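# Place the green block into the blue tray

## Task

Move the green block so that it ends up inside the blue tray, and it must still be there after the robot lets go.

## Robot and tools

Robot: two arms, left_arm (the robot's own left, on the +y side) and right_arm (-y side). Base positions in the scene frame: left_arm (+0.078, +0.231, +0.755) m, right_arm (+0.078, -0.231, +0.755) m. Each arm has six joints (waist, shoulder, elbow, wrist pitch, wrist yaw, wrist roll) and a two-finger gripper.

Scene frame (used for printed results): origin at table height (z = 0) above the centre of the robot's foot; +x points forward over the table, +y to the robot's left, +z up. The table surface starts near x = +0.15 m and may be rotated relative to the robot. Camera left/right is not arm left/right. Printed hand positions and orientations can be wrong by a few cm, more at long reach.

Gripper axes: fingers extend along its +z, open and close along its y. end_effector_position is the point between the pads, roughly 1 cm behind the tips.

The 14-number row (shared by execute_actions and move): one flat list covering both arms: dx, dy, dz, rx, ry, rz, opening for left_arm, then the same seven for right_arm. All values lie in [-1, 1]. The first six of each arm are an offset, not a pose: measured from that arm's Hand target as it stood when the action or move began, along that Hand target's own axes (not the scene axes). Scale: 1.0 = 0.6 m for dx/dy/dz and 180 degrees for rx/ry/rz, which together form one rotation vector. Sending six zeros re-requests the current Hand target. Opening is absolute, not an offset: +1 fully open (0.094 m), -1 closed. A 0 opening is a real command (half open), so to keep a gripper as it is, resend its present opening.

execute_actions(actions, cameras): actions is a list of actions; each action is a table of up to 15 rows, one per 1/30 s step; a short table repeats its final row to fill 15 steps. Every row counts from the start-of-action Hand target, not from the previous row, so repeating an offset in a later action moves further. Images come back only for an empty actions list (all cameras by default) or when cameras names them. An unknown camera name invalidates the call.

move(target, speed, blend, opening_speed, grip_force, blocking, cameras): target is one 14-number row or a list of up to 15 rows; every row is an offset from the same starting Hand targets. Paths are straight, end together, last 0.5 s minimum and are cut off at 10 s total. speed: m/s per arm path, 0.002 to 4.3, default 0.25 (rotation capped at twice that in rad/s); one value or one per target. blend: corner rounding in m for lists; 0 (default) stops at each target. opening_speed: rate of the commanded opening on the -1..+1 scale per second, at least 0.2; use it to close gently. grip_force: newtons per finger pad, 10 to 50, one value or one per arm; persists, starts at full; low values close slowly. blocking=false returns after about 0.5 s while motion continues. Moves do not avoid obstacles or the other arm, and the gripper lags and can overshoot its path, more when fast or with the arm stretched. Route around an arm's own base rather than near it. Faster contact and targets deeper past contact push harder.

wait(seconds 0 to 10): lets time pass holding commands. stop(): brakes a running move. zoom_image(camera, region [x0,y0,x1,y1] pixels, max 504x504): enlarges part of the newest image of cam_head_left, cam_head_right, cam_over, cam_left_wrist or cam_right_wrist (each 896x504). finished_scene(scene=1): ends irreversibly; the block must stay in the tray without help.

Reading results: Hand target is the last commanded pose after clipping (orientation is limited to within 40 degrees of the measured one each step); next offsets start from it. The gripper often rests short of it, up to a few cm, from friction or load; this is not proof of contact. Another command (even zeros) asks again; if still short, send the gap as an offset. The move: line gives the ending (done = at rest within 10 mm and 2 degrees; off_target, moving, held, fault) and any limits (paced = pose clipped, held = steps withheld). Neither done nor off_target tells you about contact. grip_measured is the finger opening on the -1..+1 scale; empty it may read up to 2.5 mm wide; on a hard part under full grip it reads a few mm below the part's width. grip_effort_nm is averaged gripper motor effort (negative = closing), offset and not zero at rest; a drift toward zero may mean slipping. Joint velocities may say within noise; small temperature changes may be omitted. Joint torques include arm weight and noise.

Avoid: the two grippers, housings or wrist cameras touching each other (not prevented by the clearance check; even moderate contact can fail the scene), closing one gripper on the other's fingers, dropping the block or releasing it while it moves, striking the table or tray hard, anything leaving the table. A blocked arm keeps pushing; command it back beyond the gripper to relieve it. Long holds, stretched poses or unreachable targets heat motors; at 85 °C a MOTOR HOT line appears, at 100 °C that arm goes limp for 30 to 60 s or more. To release, command an opening well above grip_measured. Time spent thinking also passes in the scene.

Each tool is called after "Call:" by a JSON object that holds its "api" and its "payload".

## Session

Call:
{"api": "execute_actions", "payload": {"actions": []}}

Scene clock: 0.00 s.
left_arm: end_effector_position=(+0.4155, +0.5805, +0.2825) grip_measured=+1.000 grip_effort_nm=n/a end_effector_quat_wxyz=(+0.143, -0.678, +0.709, +0.132) | right_arm: end_effector_position=(+0.4169, +0.0800, +0.1010) grip_measured=+1.000 grip_effort_nm=n/a end_effector_quat_wxyz=(+0.200, -0.023, +0.978, -0.056)
Joint positions: left_arm=[-1.369 1.552 0.919 0.453 -0.133 -0.962 0.094] | right_arm=[-0.863 2.72 1.619 1.106 0.611 -0.52 0.094]
Joint velocities: within noise
Joint torques (N m): no reading
Motor temperatures (°C): left_arm=[25 31 27 24 23 25 26] | right_arm=[27 26 26 24 26 23 25]
Heat: left arm: hottest shoulder 31 °C; right arm: hottest waist 27 °C.
Hand target: left_arm +0.4151, +0.5806, +0.2841; -0.144, +0.678, -0.709, -0.133 | right_arm +0.4103, +0.0749, +0.0978; +0.195, -0.024, +0.979, -0.058
Tool commands: left_gripper/opening=+1.0 right_gripper/opening=+1.0

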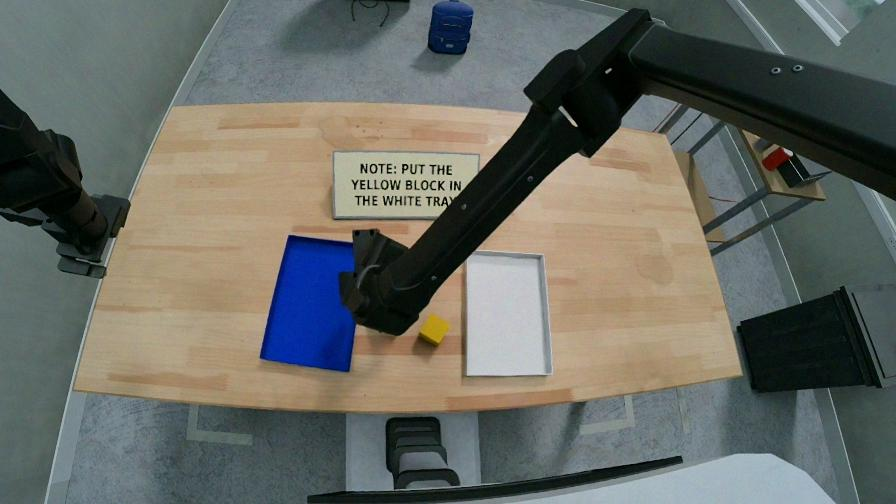

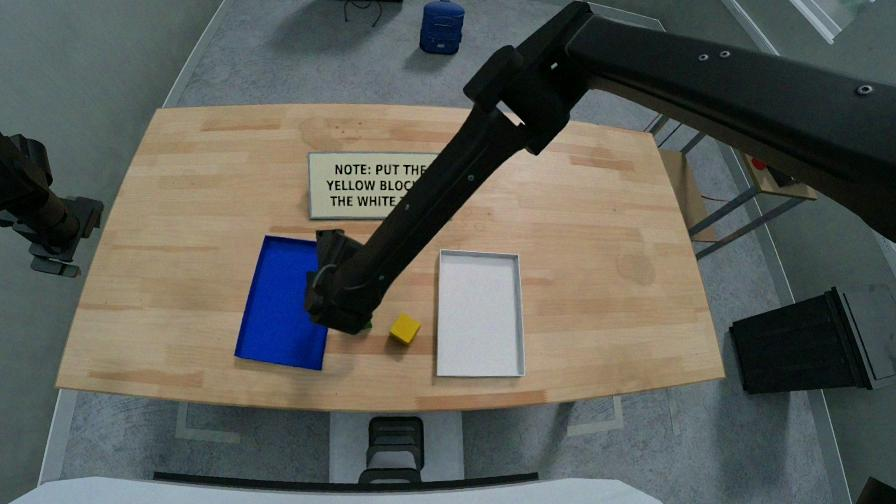

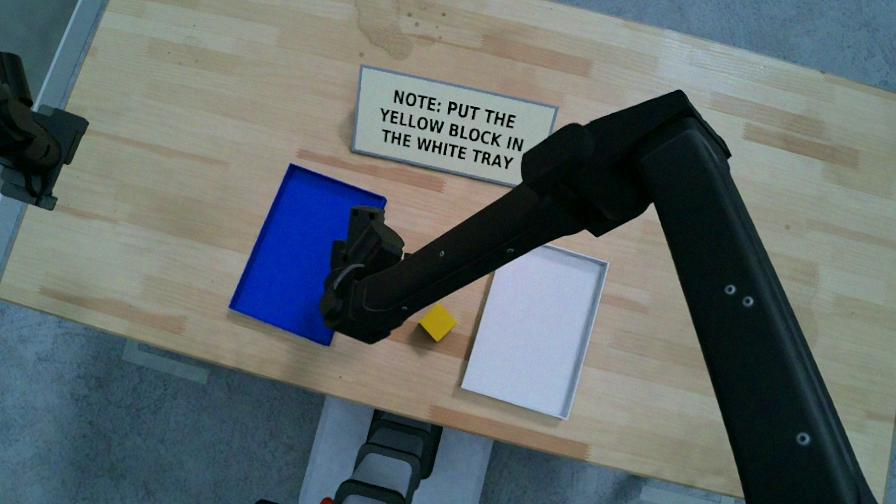

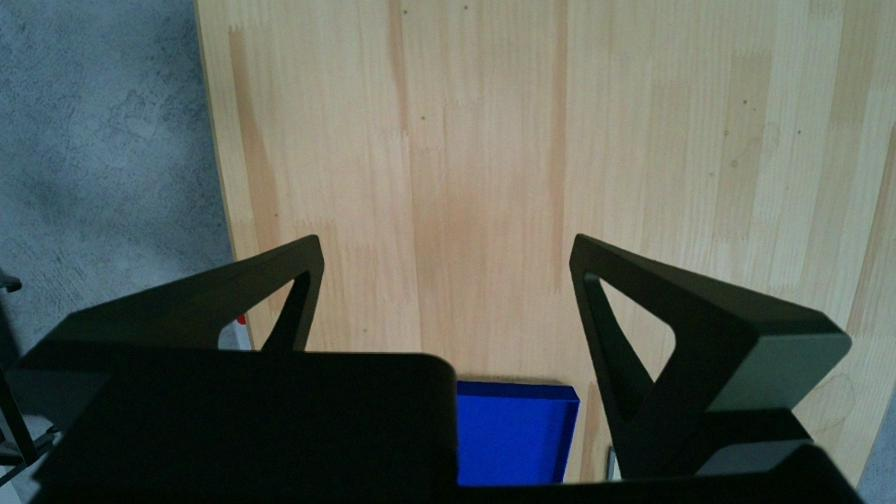

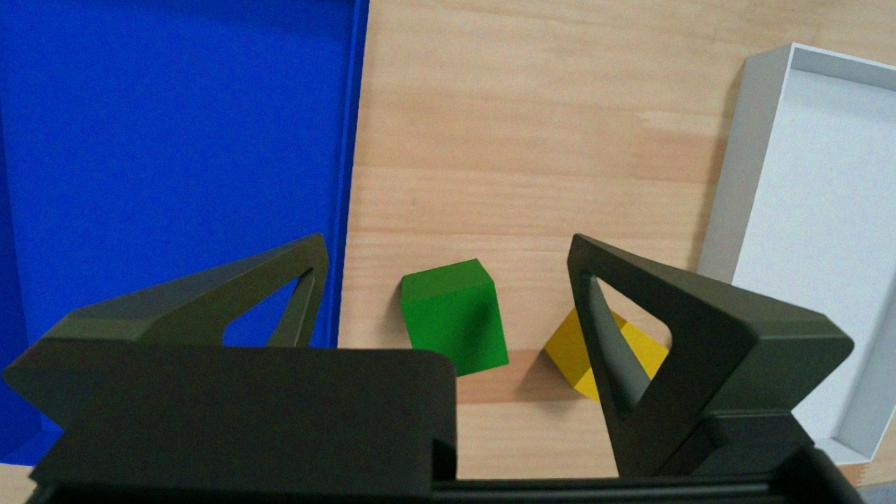

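Call:
{"api": "move", "payload": {"target": [0,0,0,0,0,0,1,0.056,-0.029,-0.072,0.058,0.130,0.459,1], "speed": 0.4, "cameras": ["cam_right_wrist","cam_over","cam_head_left"]}}

Scene clock: 24.93 s.
left_arm: end_effector_position=(+0.4155, +0.5805, +0.2825) grip_measured=+1.000 grip_effort_nm=0.01 end_effector_quat_wxyz=(+0.143, -0.678, +0.709, +0.132) | right_arm: end_effector_position=(+0.3701, +0.0647, +0.1241) grip_measured=+1.000 grip_effort_nm=0.00 end_effector_quat_wxyz=(+0.008, +0.649, +0.761, +0.004)
Joint positions: left_arm=[-1.369 1.552 0.919 0.453 -0.133 -0.962 0.094] | right_arm=[-0.863 2.51 1.429 0.594 0.642 1.232 0.094]
Joint torques (N m): left_arm=[1.61 -13.92 -2.43 0.47 -0.3 -0.06] | right_arm=[14.86 -5.66 -6.09 -0.02 -0.05 0.07]
Heat: left arm: hottest shoulder 31 °C; right arm: hottest waist 28 °C.
Hand target: left_arm +0.4151, +0.5806, +0.2841; -0.144, +0.678, -0.709, -0.133 | right_arm +0.3629, +0.0599, +0.1269; +0.001, +0.650, +0.760, +0.000
Off the commanded pose: left_arm 0.002 m, 0 deg | right_arm 0.009 m, 1 deg.
move: done
Images, in order (width x height): cam_head_left 896x504, cam_over 896x504, cam_right_wrist 896x504.

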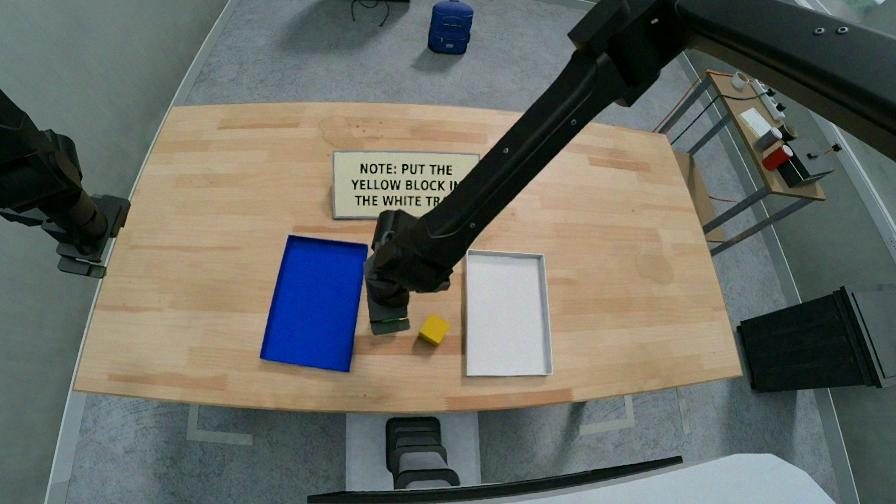

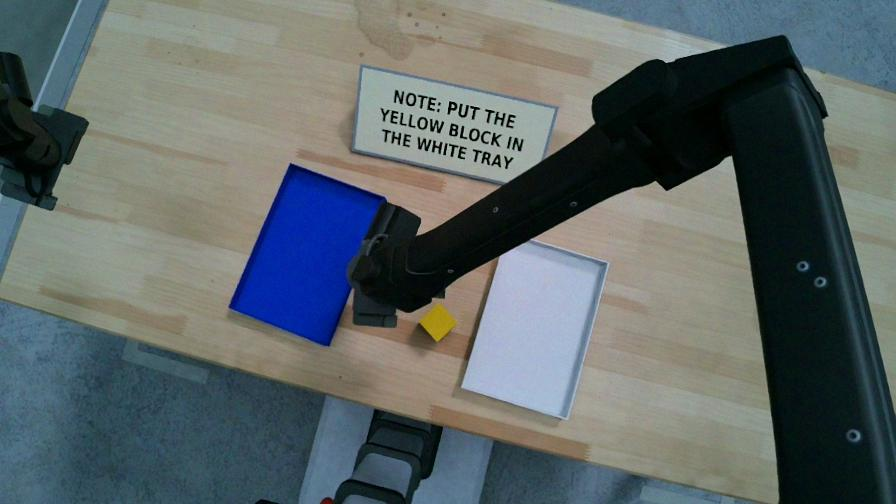

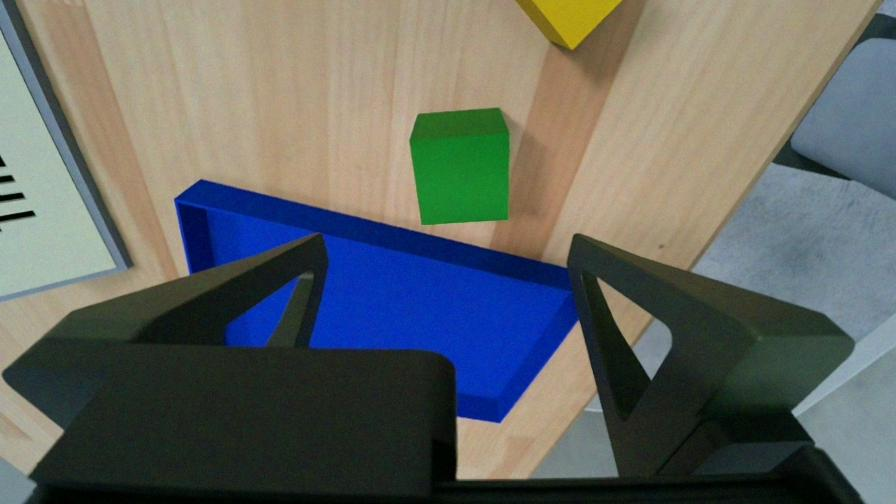

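Call:
{"api": "move", "payload": {"target": [0,0,0,0,0,0,1,0.0015,-0.010,0.157,0,0,0,1], "speed": 0.2, "cameras": ["cam_right_wrist"]}}

Scene clock: 33.23 s.
left_arm: end_effector_position=(+0.4155, +0.5805, +0.2825) grip_measured=+1.000 grip_effort_nm=0.01 end_effector_quat_wxyz=(+0.143, -0.678, +0.709, +0.132) | right_arm: end_effector_position=(+0.3704, +0.0725, +0.0442) grip_measured=+1.000 grip_effort_nm=0.00 end_effector_quat_wxyz=(+0.004, +0.654, +0.757, +0.012)
Joint positions: left_arm=[-1.369 1.552 0.919 0.453 -0.133 -0.962 0.094] | right_arm=[-0.928 2.67 1.698 0.506 0.567 1.207 0.094]
Joint torques (N m): left_arm=[1.55 -13.92 -2.43 0.47 -0.29 -0.05] | right_arm=[13.33 -3.25 -3.15 0.1 -0.04 -0.12]
Heat: left arm: hottest shoulder 31 °C; right arm: hottest waist 28 °C.
Hand target: left_arm +0.4151, +0.5806, +0.2841; -0.144, +0.678, -0.709, -0.133 | right_arm +0.3569, +0.0595, +0.0326; +0.001, +0.650, +0.760, -0.001
Off the commanded pose: left_arm 0.002 m, 0 deg | right_arm 0.022 m, 2 deg.
move: off_target (right_arm)
Images, in order (width x height): cam_right_wrist 896x504.

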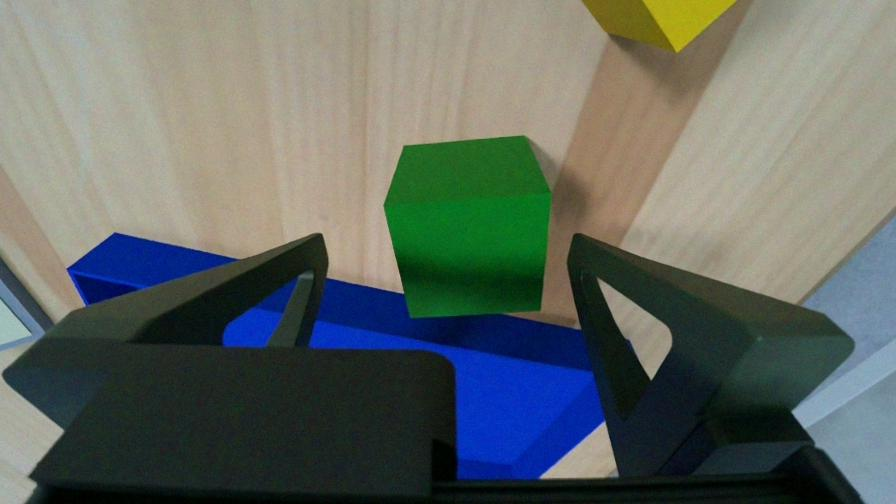

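Call:
{"api": "move", "payload": {"target": [0,0,0,0,0,0,1,0.006,-0.012,0.033,0,0,0,1], "speed": 0.15, "cameras": ["cam_right_wrist"]}}

Scene clock: 37.87 s.
left_arm: end_effector_position=(+0.4155, +0.5805, +0.2825) grip_measured=+1.000 grip_effort_nm=0.01 end_effector_quat_wxyz=(+0.143, -0.678, +0.709, +0.132) | right_arm: end_effector_position=(+0.3652, +0.0843, +0.0299) grip_measured=+1.000 grip_effort_nm=0.00 end_effector_quat_wxyz=(+0.003, +0.652, +0.758, +0.018)
Joint positions: left_arm=[-1.369 1.552 0.919 0.453 -0.133 -0.962 0.094] | right_arm=[-0.93 2.721 1.768 0.492 0.555 1.2 0.094]
Joint torques (N m): left_arm=[1.61 -13.92 -2.41 0.47 -0.3 -0.06] | right_arm=[12.4 -3.14 -2.99 -0.02 -0.07 -0.13]
Heat: left arm: hottest shoulder 31 °C; right arm: hottest waist 29 °C.
Hand target: left_arm +0.4151, +0.5806, +0.2841; -0.144, +0.678, -0.709, -0.133 | right_arm +0.3490, +0.0620, +0.0129; +0.001, +0.650, +0.760, -0.001
Off the commanded pose: left_arm 0.002 m, 0 deg | right_arm 0.032 m, 2 deg.
move: off_target (right_arm)
Images, in order (width x height): cam_right_wrist 896x504.

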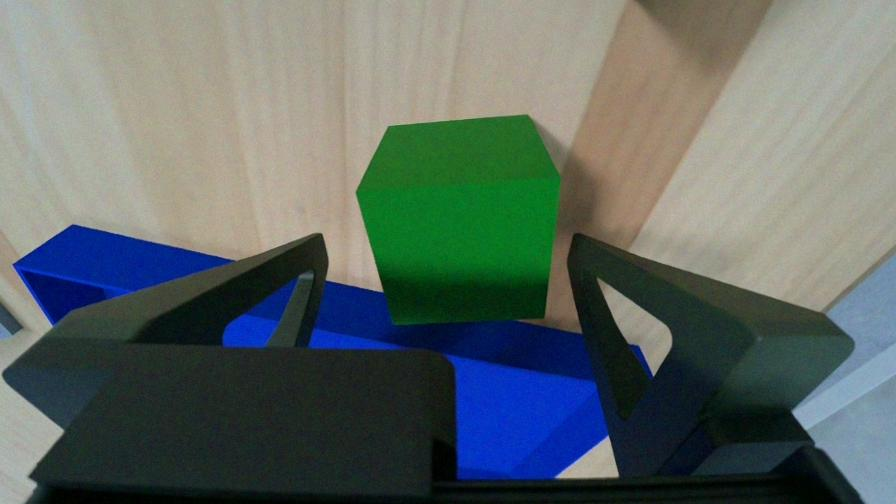

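Call:
{"api": "move", "payload": {"target": [0,0,0,0,0,0,1,0,0,0,0,0,0,-0.05], "opening_speed": 1.0, "grip_force": 30, "cameras": ["cam_right_wrist"]}}

Scene clock: 43.97 s.
left_arm: end_effector_position=(+0.4155, +0.5805, +0.2825) grip_measured=+1.000 grip_effort_nm=0.01 end_effector_quat_wxyz=(+0.143, -0.678, +0.709, +0.132) | right_arm: end_effector_position=(+0.3652, +0.0843, +0.0299) grip_measured=+0.073 grip_effort_nm=-0.60 end_effector_quat_wxyz=(+0.003, +0.651, +0.759, +0.018)
Joint positions: left_arm=[-1.369 1.552 0.919 0.453 -0.133 -0.962 0.094] | right_arm=[-0.93 2.721 1.768 0.492 0.555 1.199 0.05]
Joint torques (N m): left_arm=[1.61 -13.92 -2.43 0.46 -0.29 -0.06] | right_arm=[12.45 -2.96 -2.99 -0.02 -0.07 -0.14]
Heat: left arm: hottest shoulder 32 °C; right arm: hottest waist 29 °C.
Hand target: left_arm +0.4151, +0.5806, +0.2841; -0.144, +0.678, -0.709, -0.133 | right_arm +0.3490, +0.0620, +0.0129; +0.001, +0.650, +0.760, -0.001
Off the commanded pose: left_arm 0.002 m, 0 deg | right_arm 0.032 m, 2 deg.
grip_force (N): 30, 30
move: off_target (right_arm)
Images, in order (width x height): cam_right_wrist 896x504.

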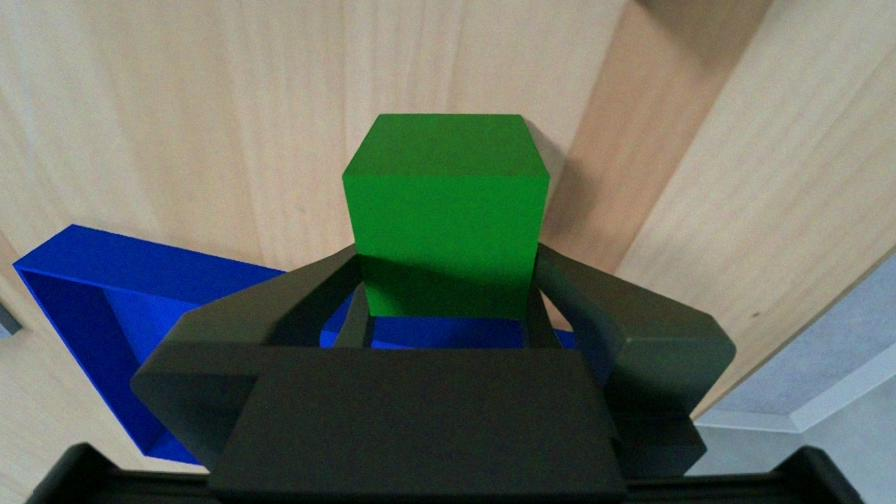

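Call:
{"api": "move", "payload": {"target": [[0,0,0,0,0,0,1,0.037,0.018,-0.187,0,0,0,-0.05],[0,0,0,0,0,0,1,0.225,0.11,-0.187,0,0,0,-0.05]], "blend": [0.03,0], "cameras": ["cam_right_wrist","cam_head_left","cam_over"]}}

Scene clock: 50.53 s.
left_arm: end_effector_position=(+0.4155, +0.5805, +0.2825) grip_measured=+1.000 grip_effort_nm=0.01 end_effector_quat_wxyz=(+0.143, -0.678, +0.709, +0.132) | right_arm: end_effector_position=(+0.4021, +0.2002, +0.1243) grip_measured=+0.072 grip_effort_nm=-0.66 end_effector_quat_wxyz=(+0.005, +0.651, +0.759, +0.002)
Joint positions: left_arm=[-1.369 1.552 0.919 0.453 -0.133 -0.962 0.094] | right_arm=[-0.703 2.702 1.821 0.312 0.782 1.35 0.05]
Joint torques (N m): left_arm=[1.55 -13.92 -2.44 0.46 -0.29 -0.06] | right_arm=[20.42 -4.01 -1.68 -0.08 0.19 0.1]
Heat: left arm: hottest shoulder 32 °C; right arm: hottest waist 29 °C.
Hand target: left_arm +0.4151, +0.5806, +0.2841; -0.144, +0.678, -0.709, -0.133 | right_arm +0.3935, +0.2058, +0.1248; +0.001, +0.650, +0.760, -0.001
Off the commanded pose: left_arm 0.002 m, 0 deg | right_arm 0.011 m, 1 deg.
grip_force (N): 30, 30
move: off_target (right_arm)
Images, in order (width x height): cam_head_left 896x504, cam_over 896x504, cam_right_wrist 896x504.

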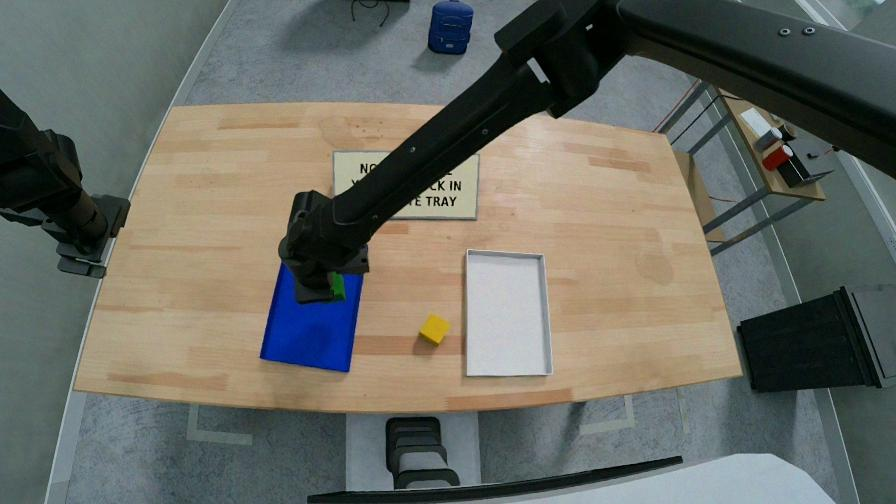

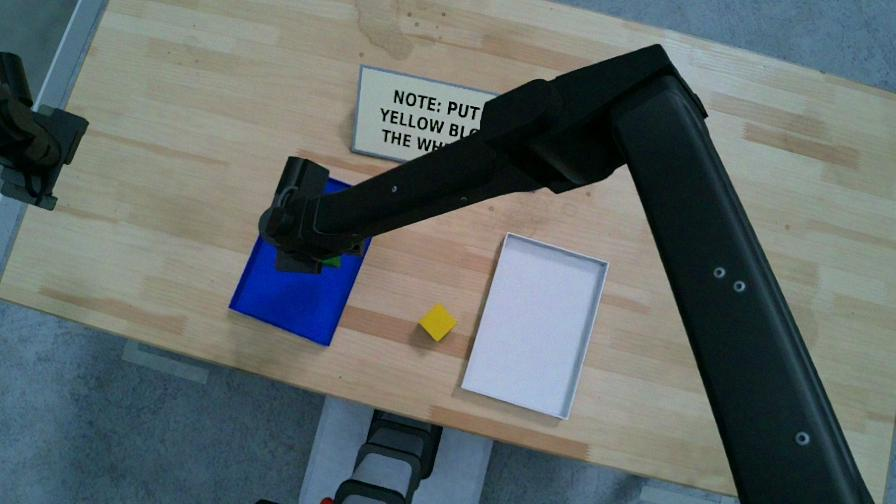

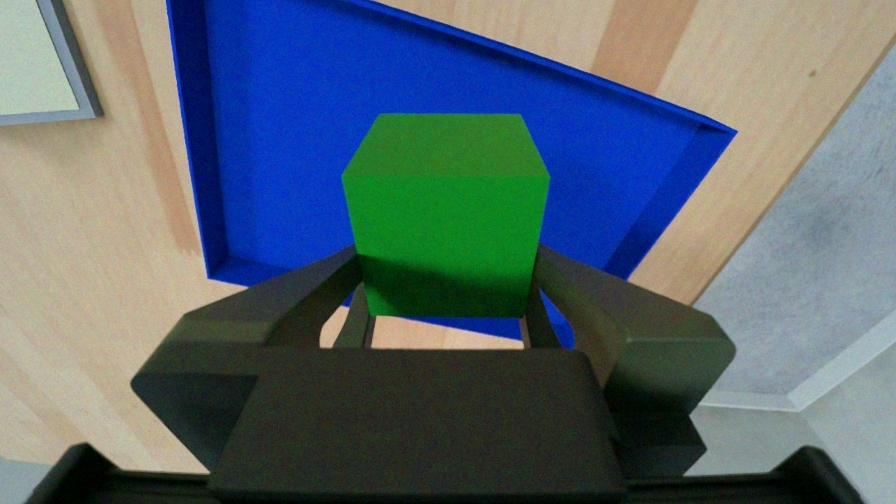

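Call:
{"api": "move", "payload": {"target": [0,0,0,0,0,0,1,0.016,0,0.148,0,0,0,-0.05], "speed": 0.2, "cameras": ["cam_right_wrist"]}}

Scene clock: 55.93 s.
left_arm: end_effector_position=(+0.4155, +0.5805, +0.2825) grip_measured=+1.000 grip_effort_nm=0.01 end_effector_quat_wxyz=(+0.143, -0.678, +0.709, +0.132) | right_arm: end_effector_position=(+0.4076, +0.2328, +0.0546) grip_measured=+0.072 grip_effort_nm=-0.66 end_effector_quat_wxyz=(+0.003, +0.654, +0.756, +0.016)
Joint positions: left_arm=[-1.369 1.552 0.919 0.453 -0.133 -0.962 0.094] | right_arm=[-0.74 2.922 2.207 0.186 0.724 1.319 0.05]
Joint torques (N m): left_arm=[1.61 -13.92 -2.41 0.47 -0.29 -0.06] | right_arm=[18.26 -3.25 -0.76 -0.01 0 -0.13]
Heat: left arm: hottest shoulder 32 °C; right arm: hottest waist 29 °C.
Hand target: left_arm +0.4151, +0.5806, +0.2841; -0.144, +0.678, -0.709, -0.133 | right_arm +0.3917, +0.2150, +0.0359; +0.001, +0.650, +0.760, -0.001
Off the commanded pose: left_arm 0.002 m, 0 deg | right_arm 0.030 m, 2 deg.
grip_force (N): 30, 30
move: off_target (right_arm)
Images, in order (width x height): cam_right_wrist 896x504.

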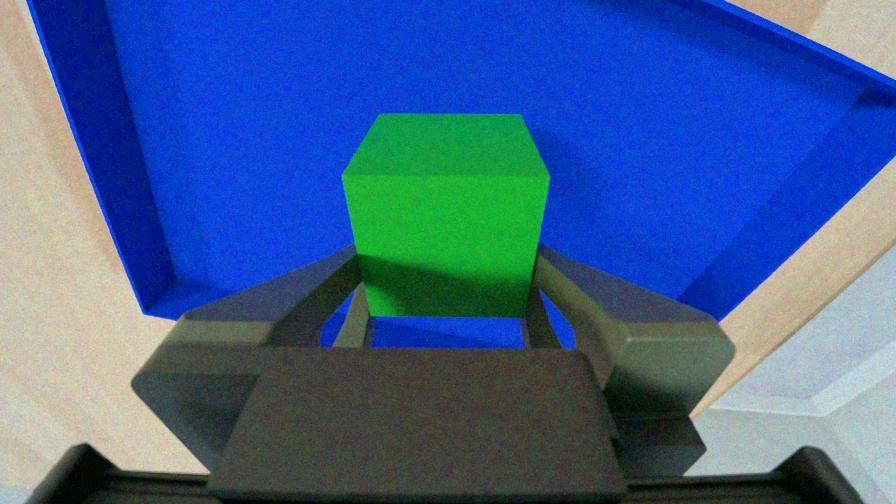

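Call:
{"api": "move", "payload": {"target": [0,0,0,0,0,0,1,0,0,0.04,0,0,0,-0.05], "speed": 0.06, "cameras": ["cam_right_wrist"]}}

Scene clock: 59.67 s.
left_arm: end_effector_position=(+0.4155, +0.5805, +0.2825) grip_measured=+1.000 grip_effort_nm=0.01 end_effector_quat_wxyz=(+0.143, -0.678, +0.709, +0.132) | right_arm: end_effector_position=(+0.4092, +0.2376, +0.0345) grip_measured=+0.072 grip_effort_nm=-0.66 end_effector_quat_wxyz=(+0.003, +0.653, +0.757, +0.019)
Joint positions: left_arm=[-1.369 1.552 0.919 0.453 -0.133 -0.962 0.094] | right_arm=[-0.754 2.994 2.34 0.134 0.708 1.305 0.05]
Joint torques (N m): left_arm=[1.55 -13.92 -2.43 0.47 -0.3 -0.06] | right_arm=[17.67 -3.02 -0.36 -0.09 -0.05 -0.13]
Heat: left arm: hottest shoulder 32 °C; right arm: hottest waist 29 °C.
Hand target: left_arm +0.4151, +0.5806, +0.2841; -0.144, +0.678, -0.709, -0.133 | right_arm +0.3918, +0.2150, +0.0120; +0.001, +0.650, +0.760, -0.001
Off the commanded pose: left_arm 0.002 m, 0 deg | right_arm 0.036 m, 2 deg.
grip_force (N): 30, 30
move: off_target (right_arm)
Images, in order (width x height): cam_right_wrist 896x504.

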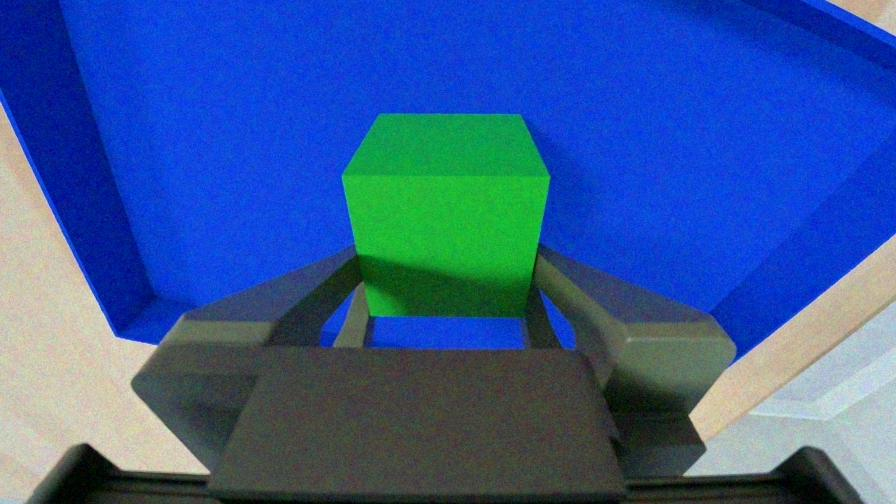

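Call:
{"api": "move", "payload": {"target": [[0,0,0,0,0,0,1,0,0,0,0,0,0,0.6],[0,0,0,0,0,0,1,0.03,0.02,-0.2,0,0,0,0.6]], "opening_speed": 1.0, "cameras": ["cam_right_wrist","cam_head_left"]}}

Scene clock: 64.03 s.
left_arm: end_effector_position=(+0.4155, +0.5805, +0.2825) grip_measured=+1.000 grip_effort_nm=0.01 end_effector_quat_wxyz=(+0.143, -0.678, +0.709, +0.132) | right_arm: end_effector_position=(+0.4041, +0.2364, +0.1318) grip_measured=+0.598 grip_effort_nm=0.09 end_effector_quat_wxyz=(+0.000, +0.645, +0.764, +0.001)
Joint positions: left_arm=[-1.369 1.552 0.919 0.453 -0.133 -0.962 0.094] | right_arm=[-0.66 2.755 1.925 0.224 0.812 1.379 0.075]
Joint torques (N m): left_arm=[1.55 -13.98 -2.41 0.49 -0.29 -0.06] | right_arm=[20.84 -4.78 -2.41 0.54 0.16 0.07]
Heat: left arm: hottest shoulder 32 °C; right arm: hottest waist 30 °C.
Hand target: left_arm +0.4151, +0.5806, +0.2841; -0.144, +0.678, -0.709, -0.133 | right_arm +0.4010, +0.2350, +0.1320; +0.001, +0.650, +0.760, -0.001
Off the commanded pose: left_arm 0.002 m, 0 deg | right_arm 0.004 m, 1 deg.
grip_force (N): 30, 30
move: done
Images, in order (width x height): cam_head_left 896x504, cam_right_wrist 896x504.

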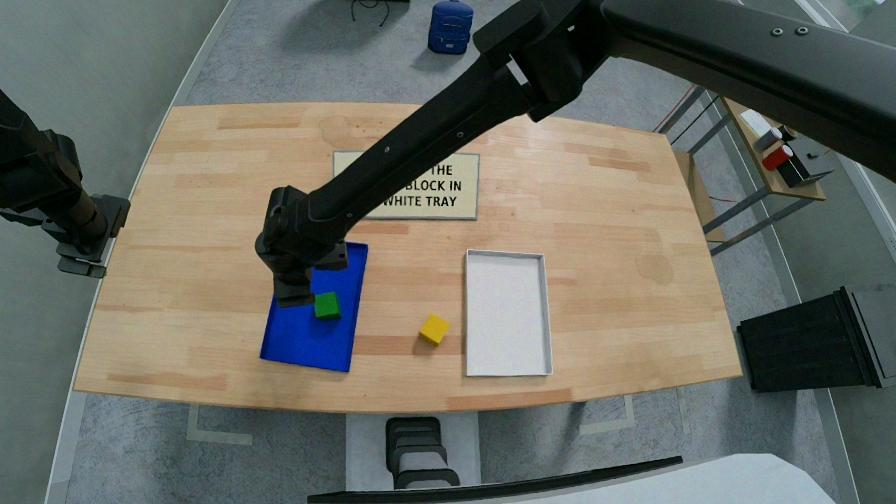

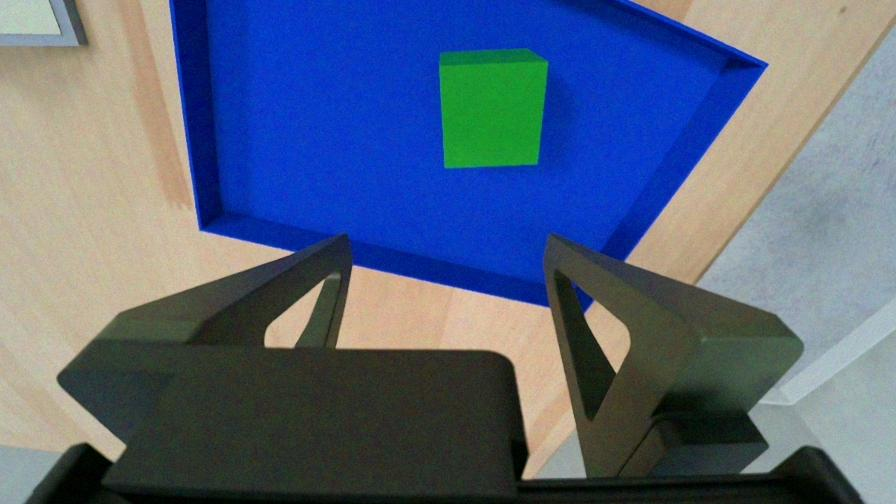

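Call:
{"api": "finished_scene", "payload": {}}

The scene is finished: the task was done.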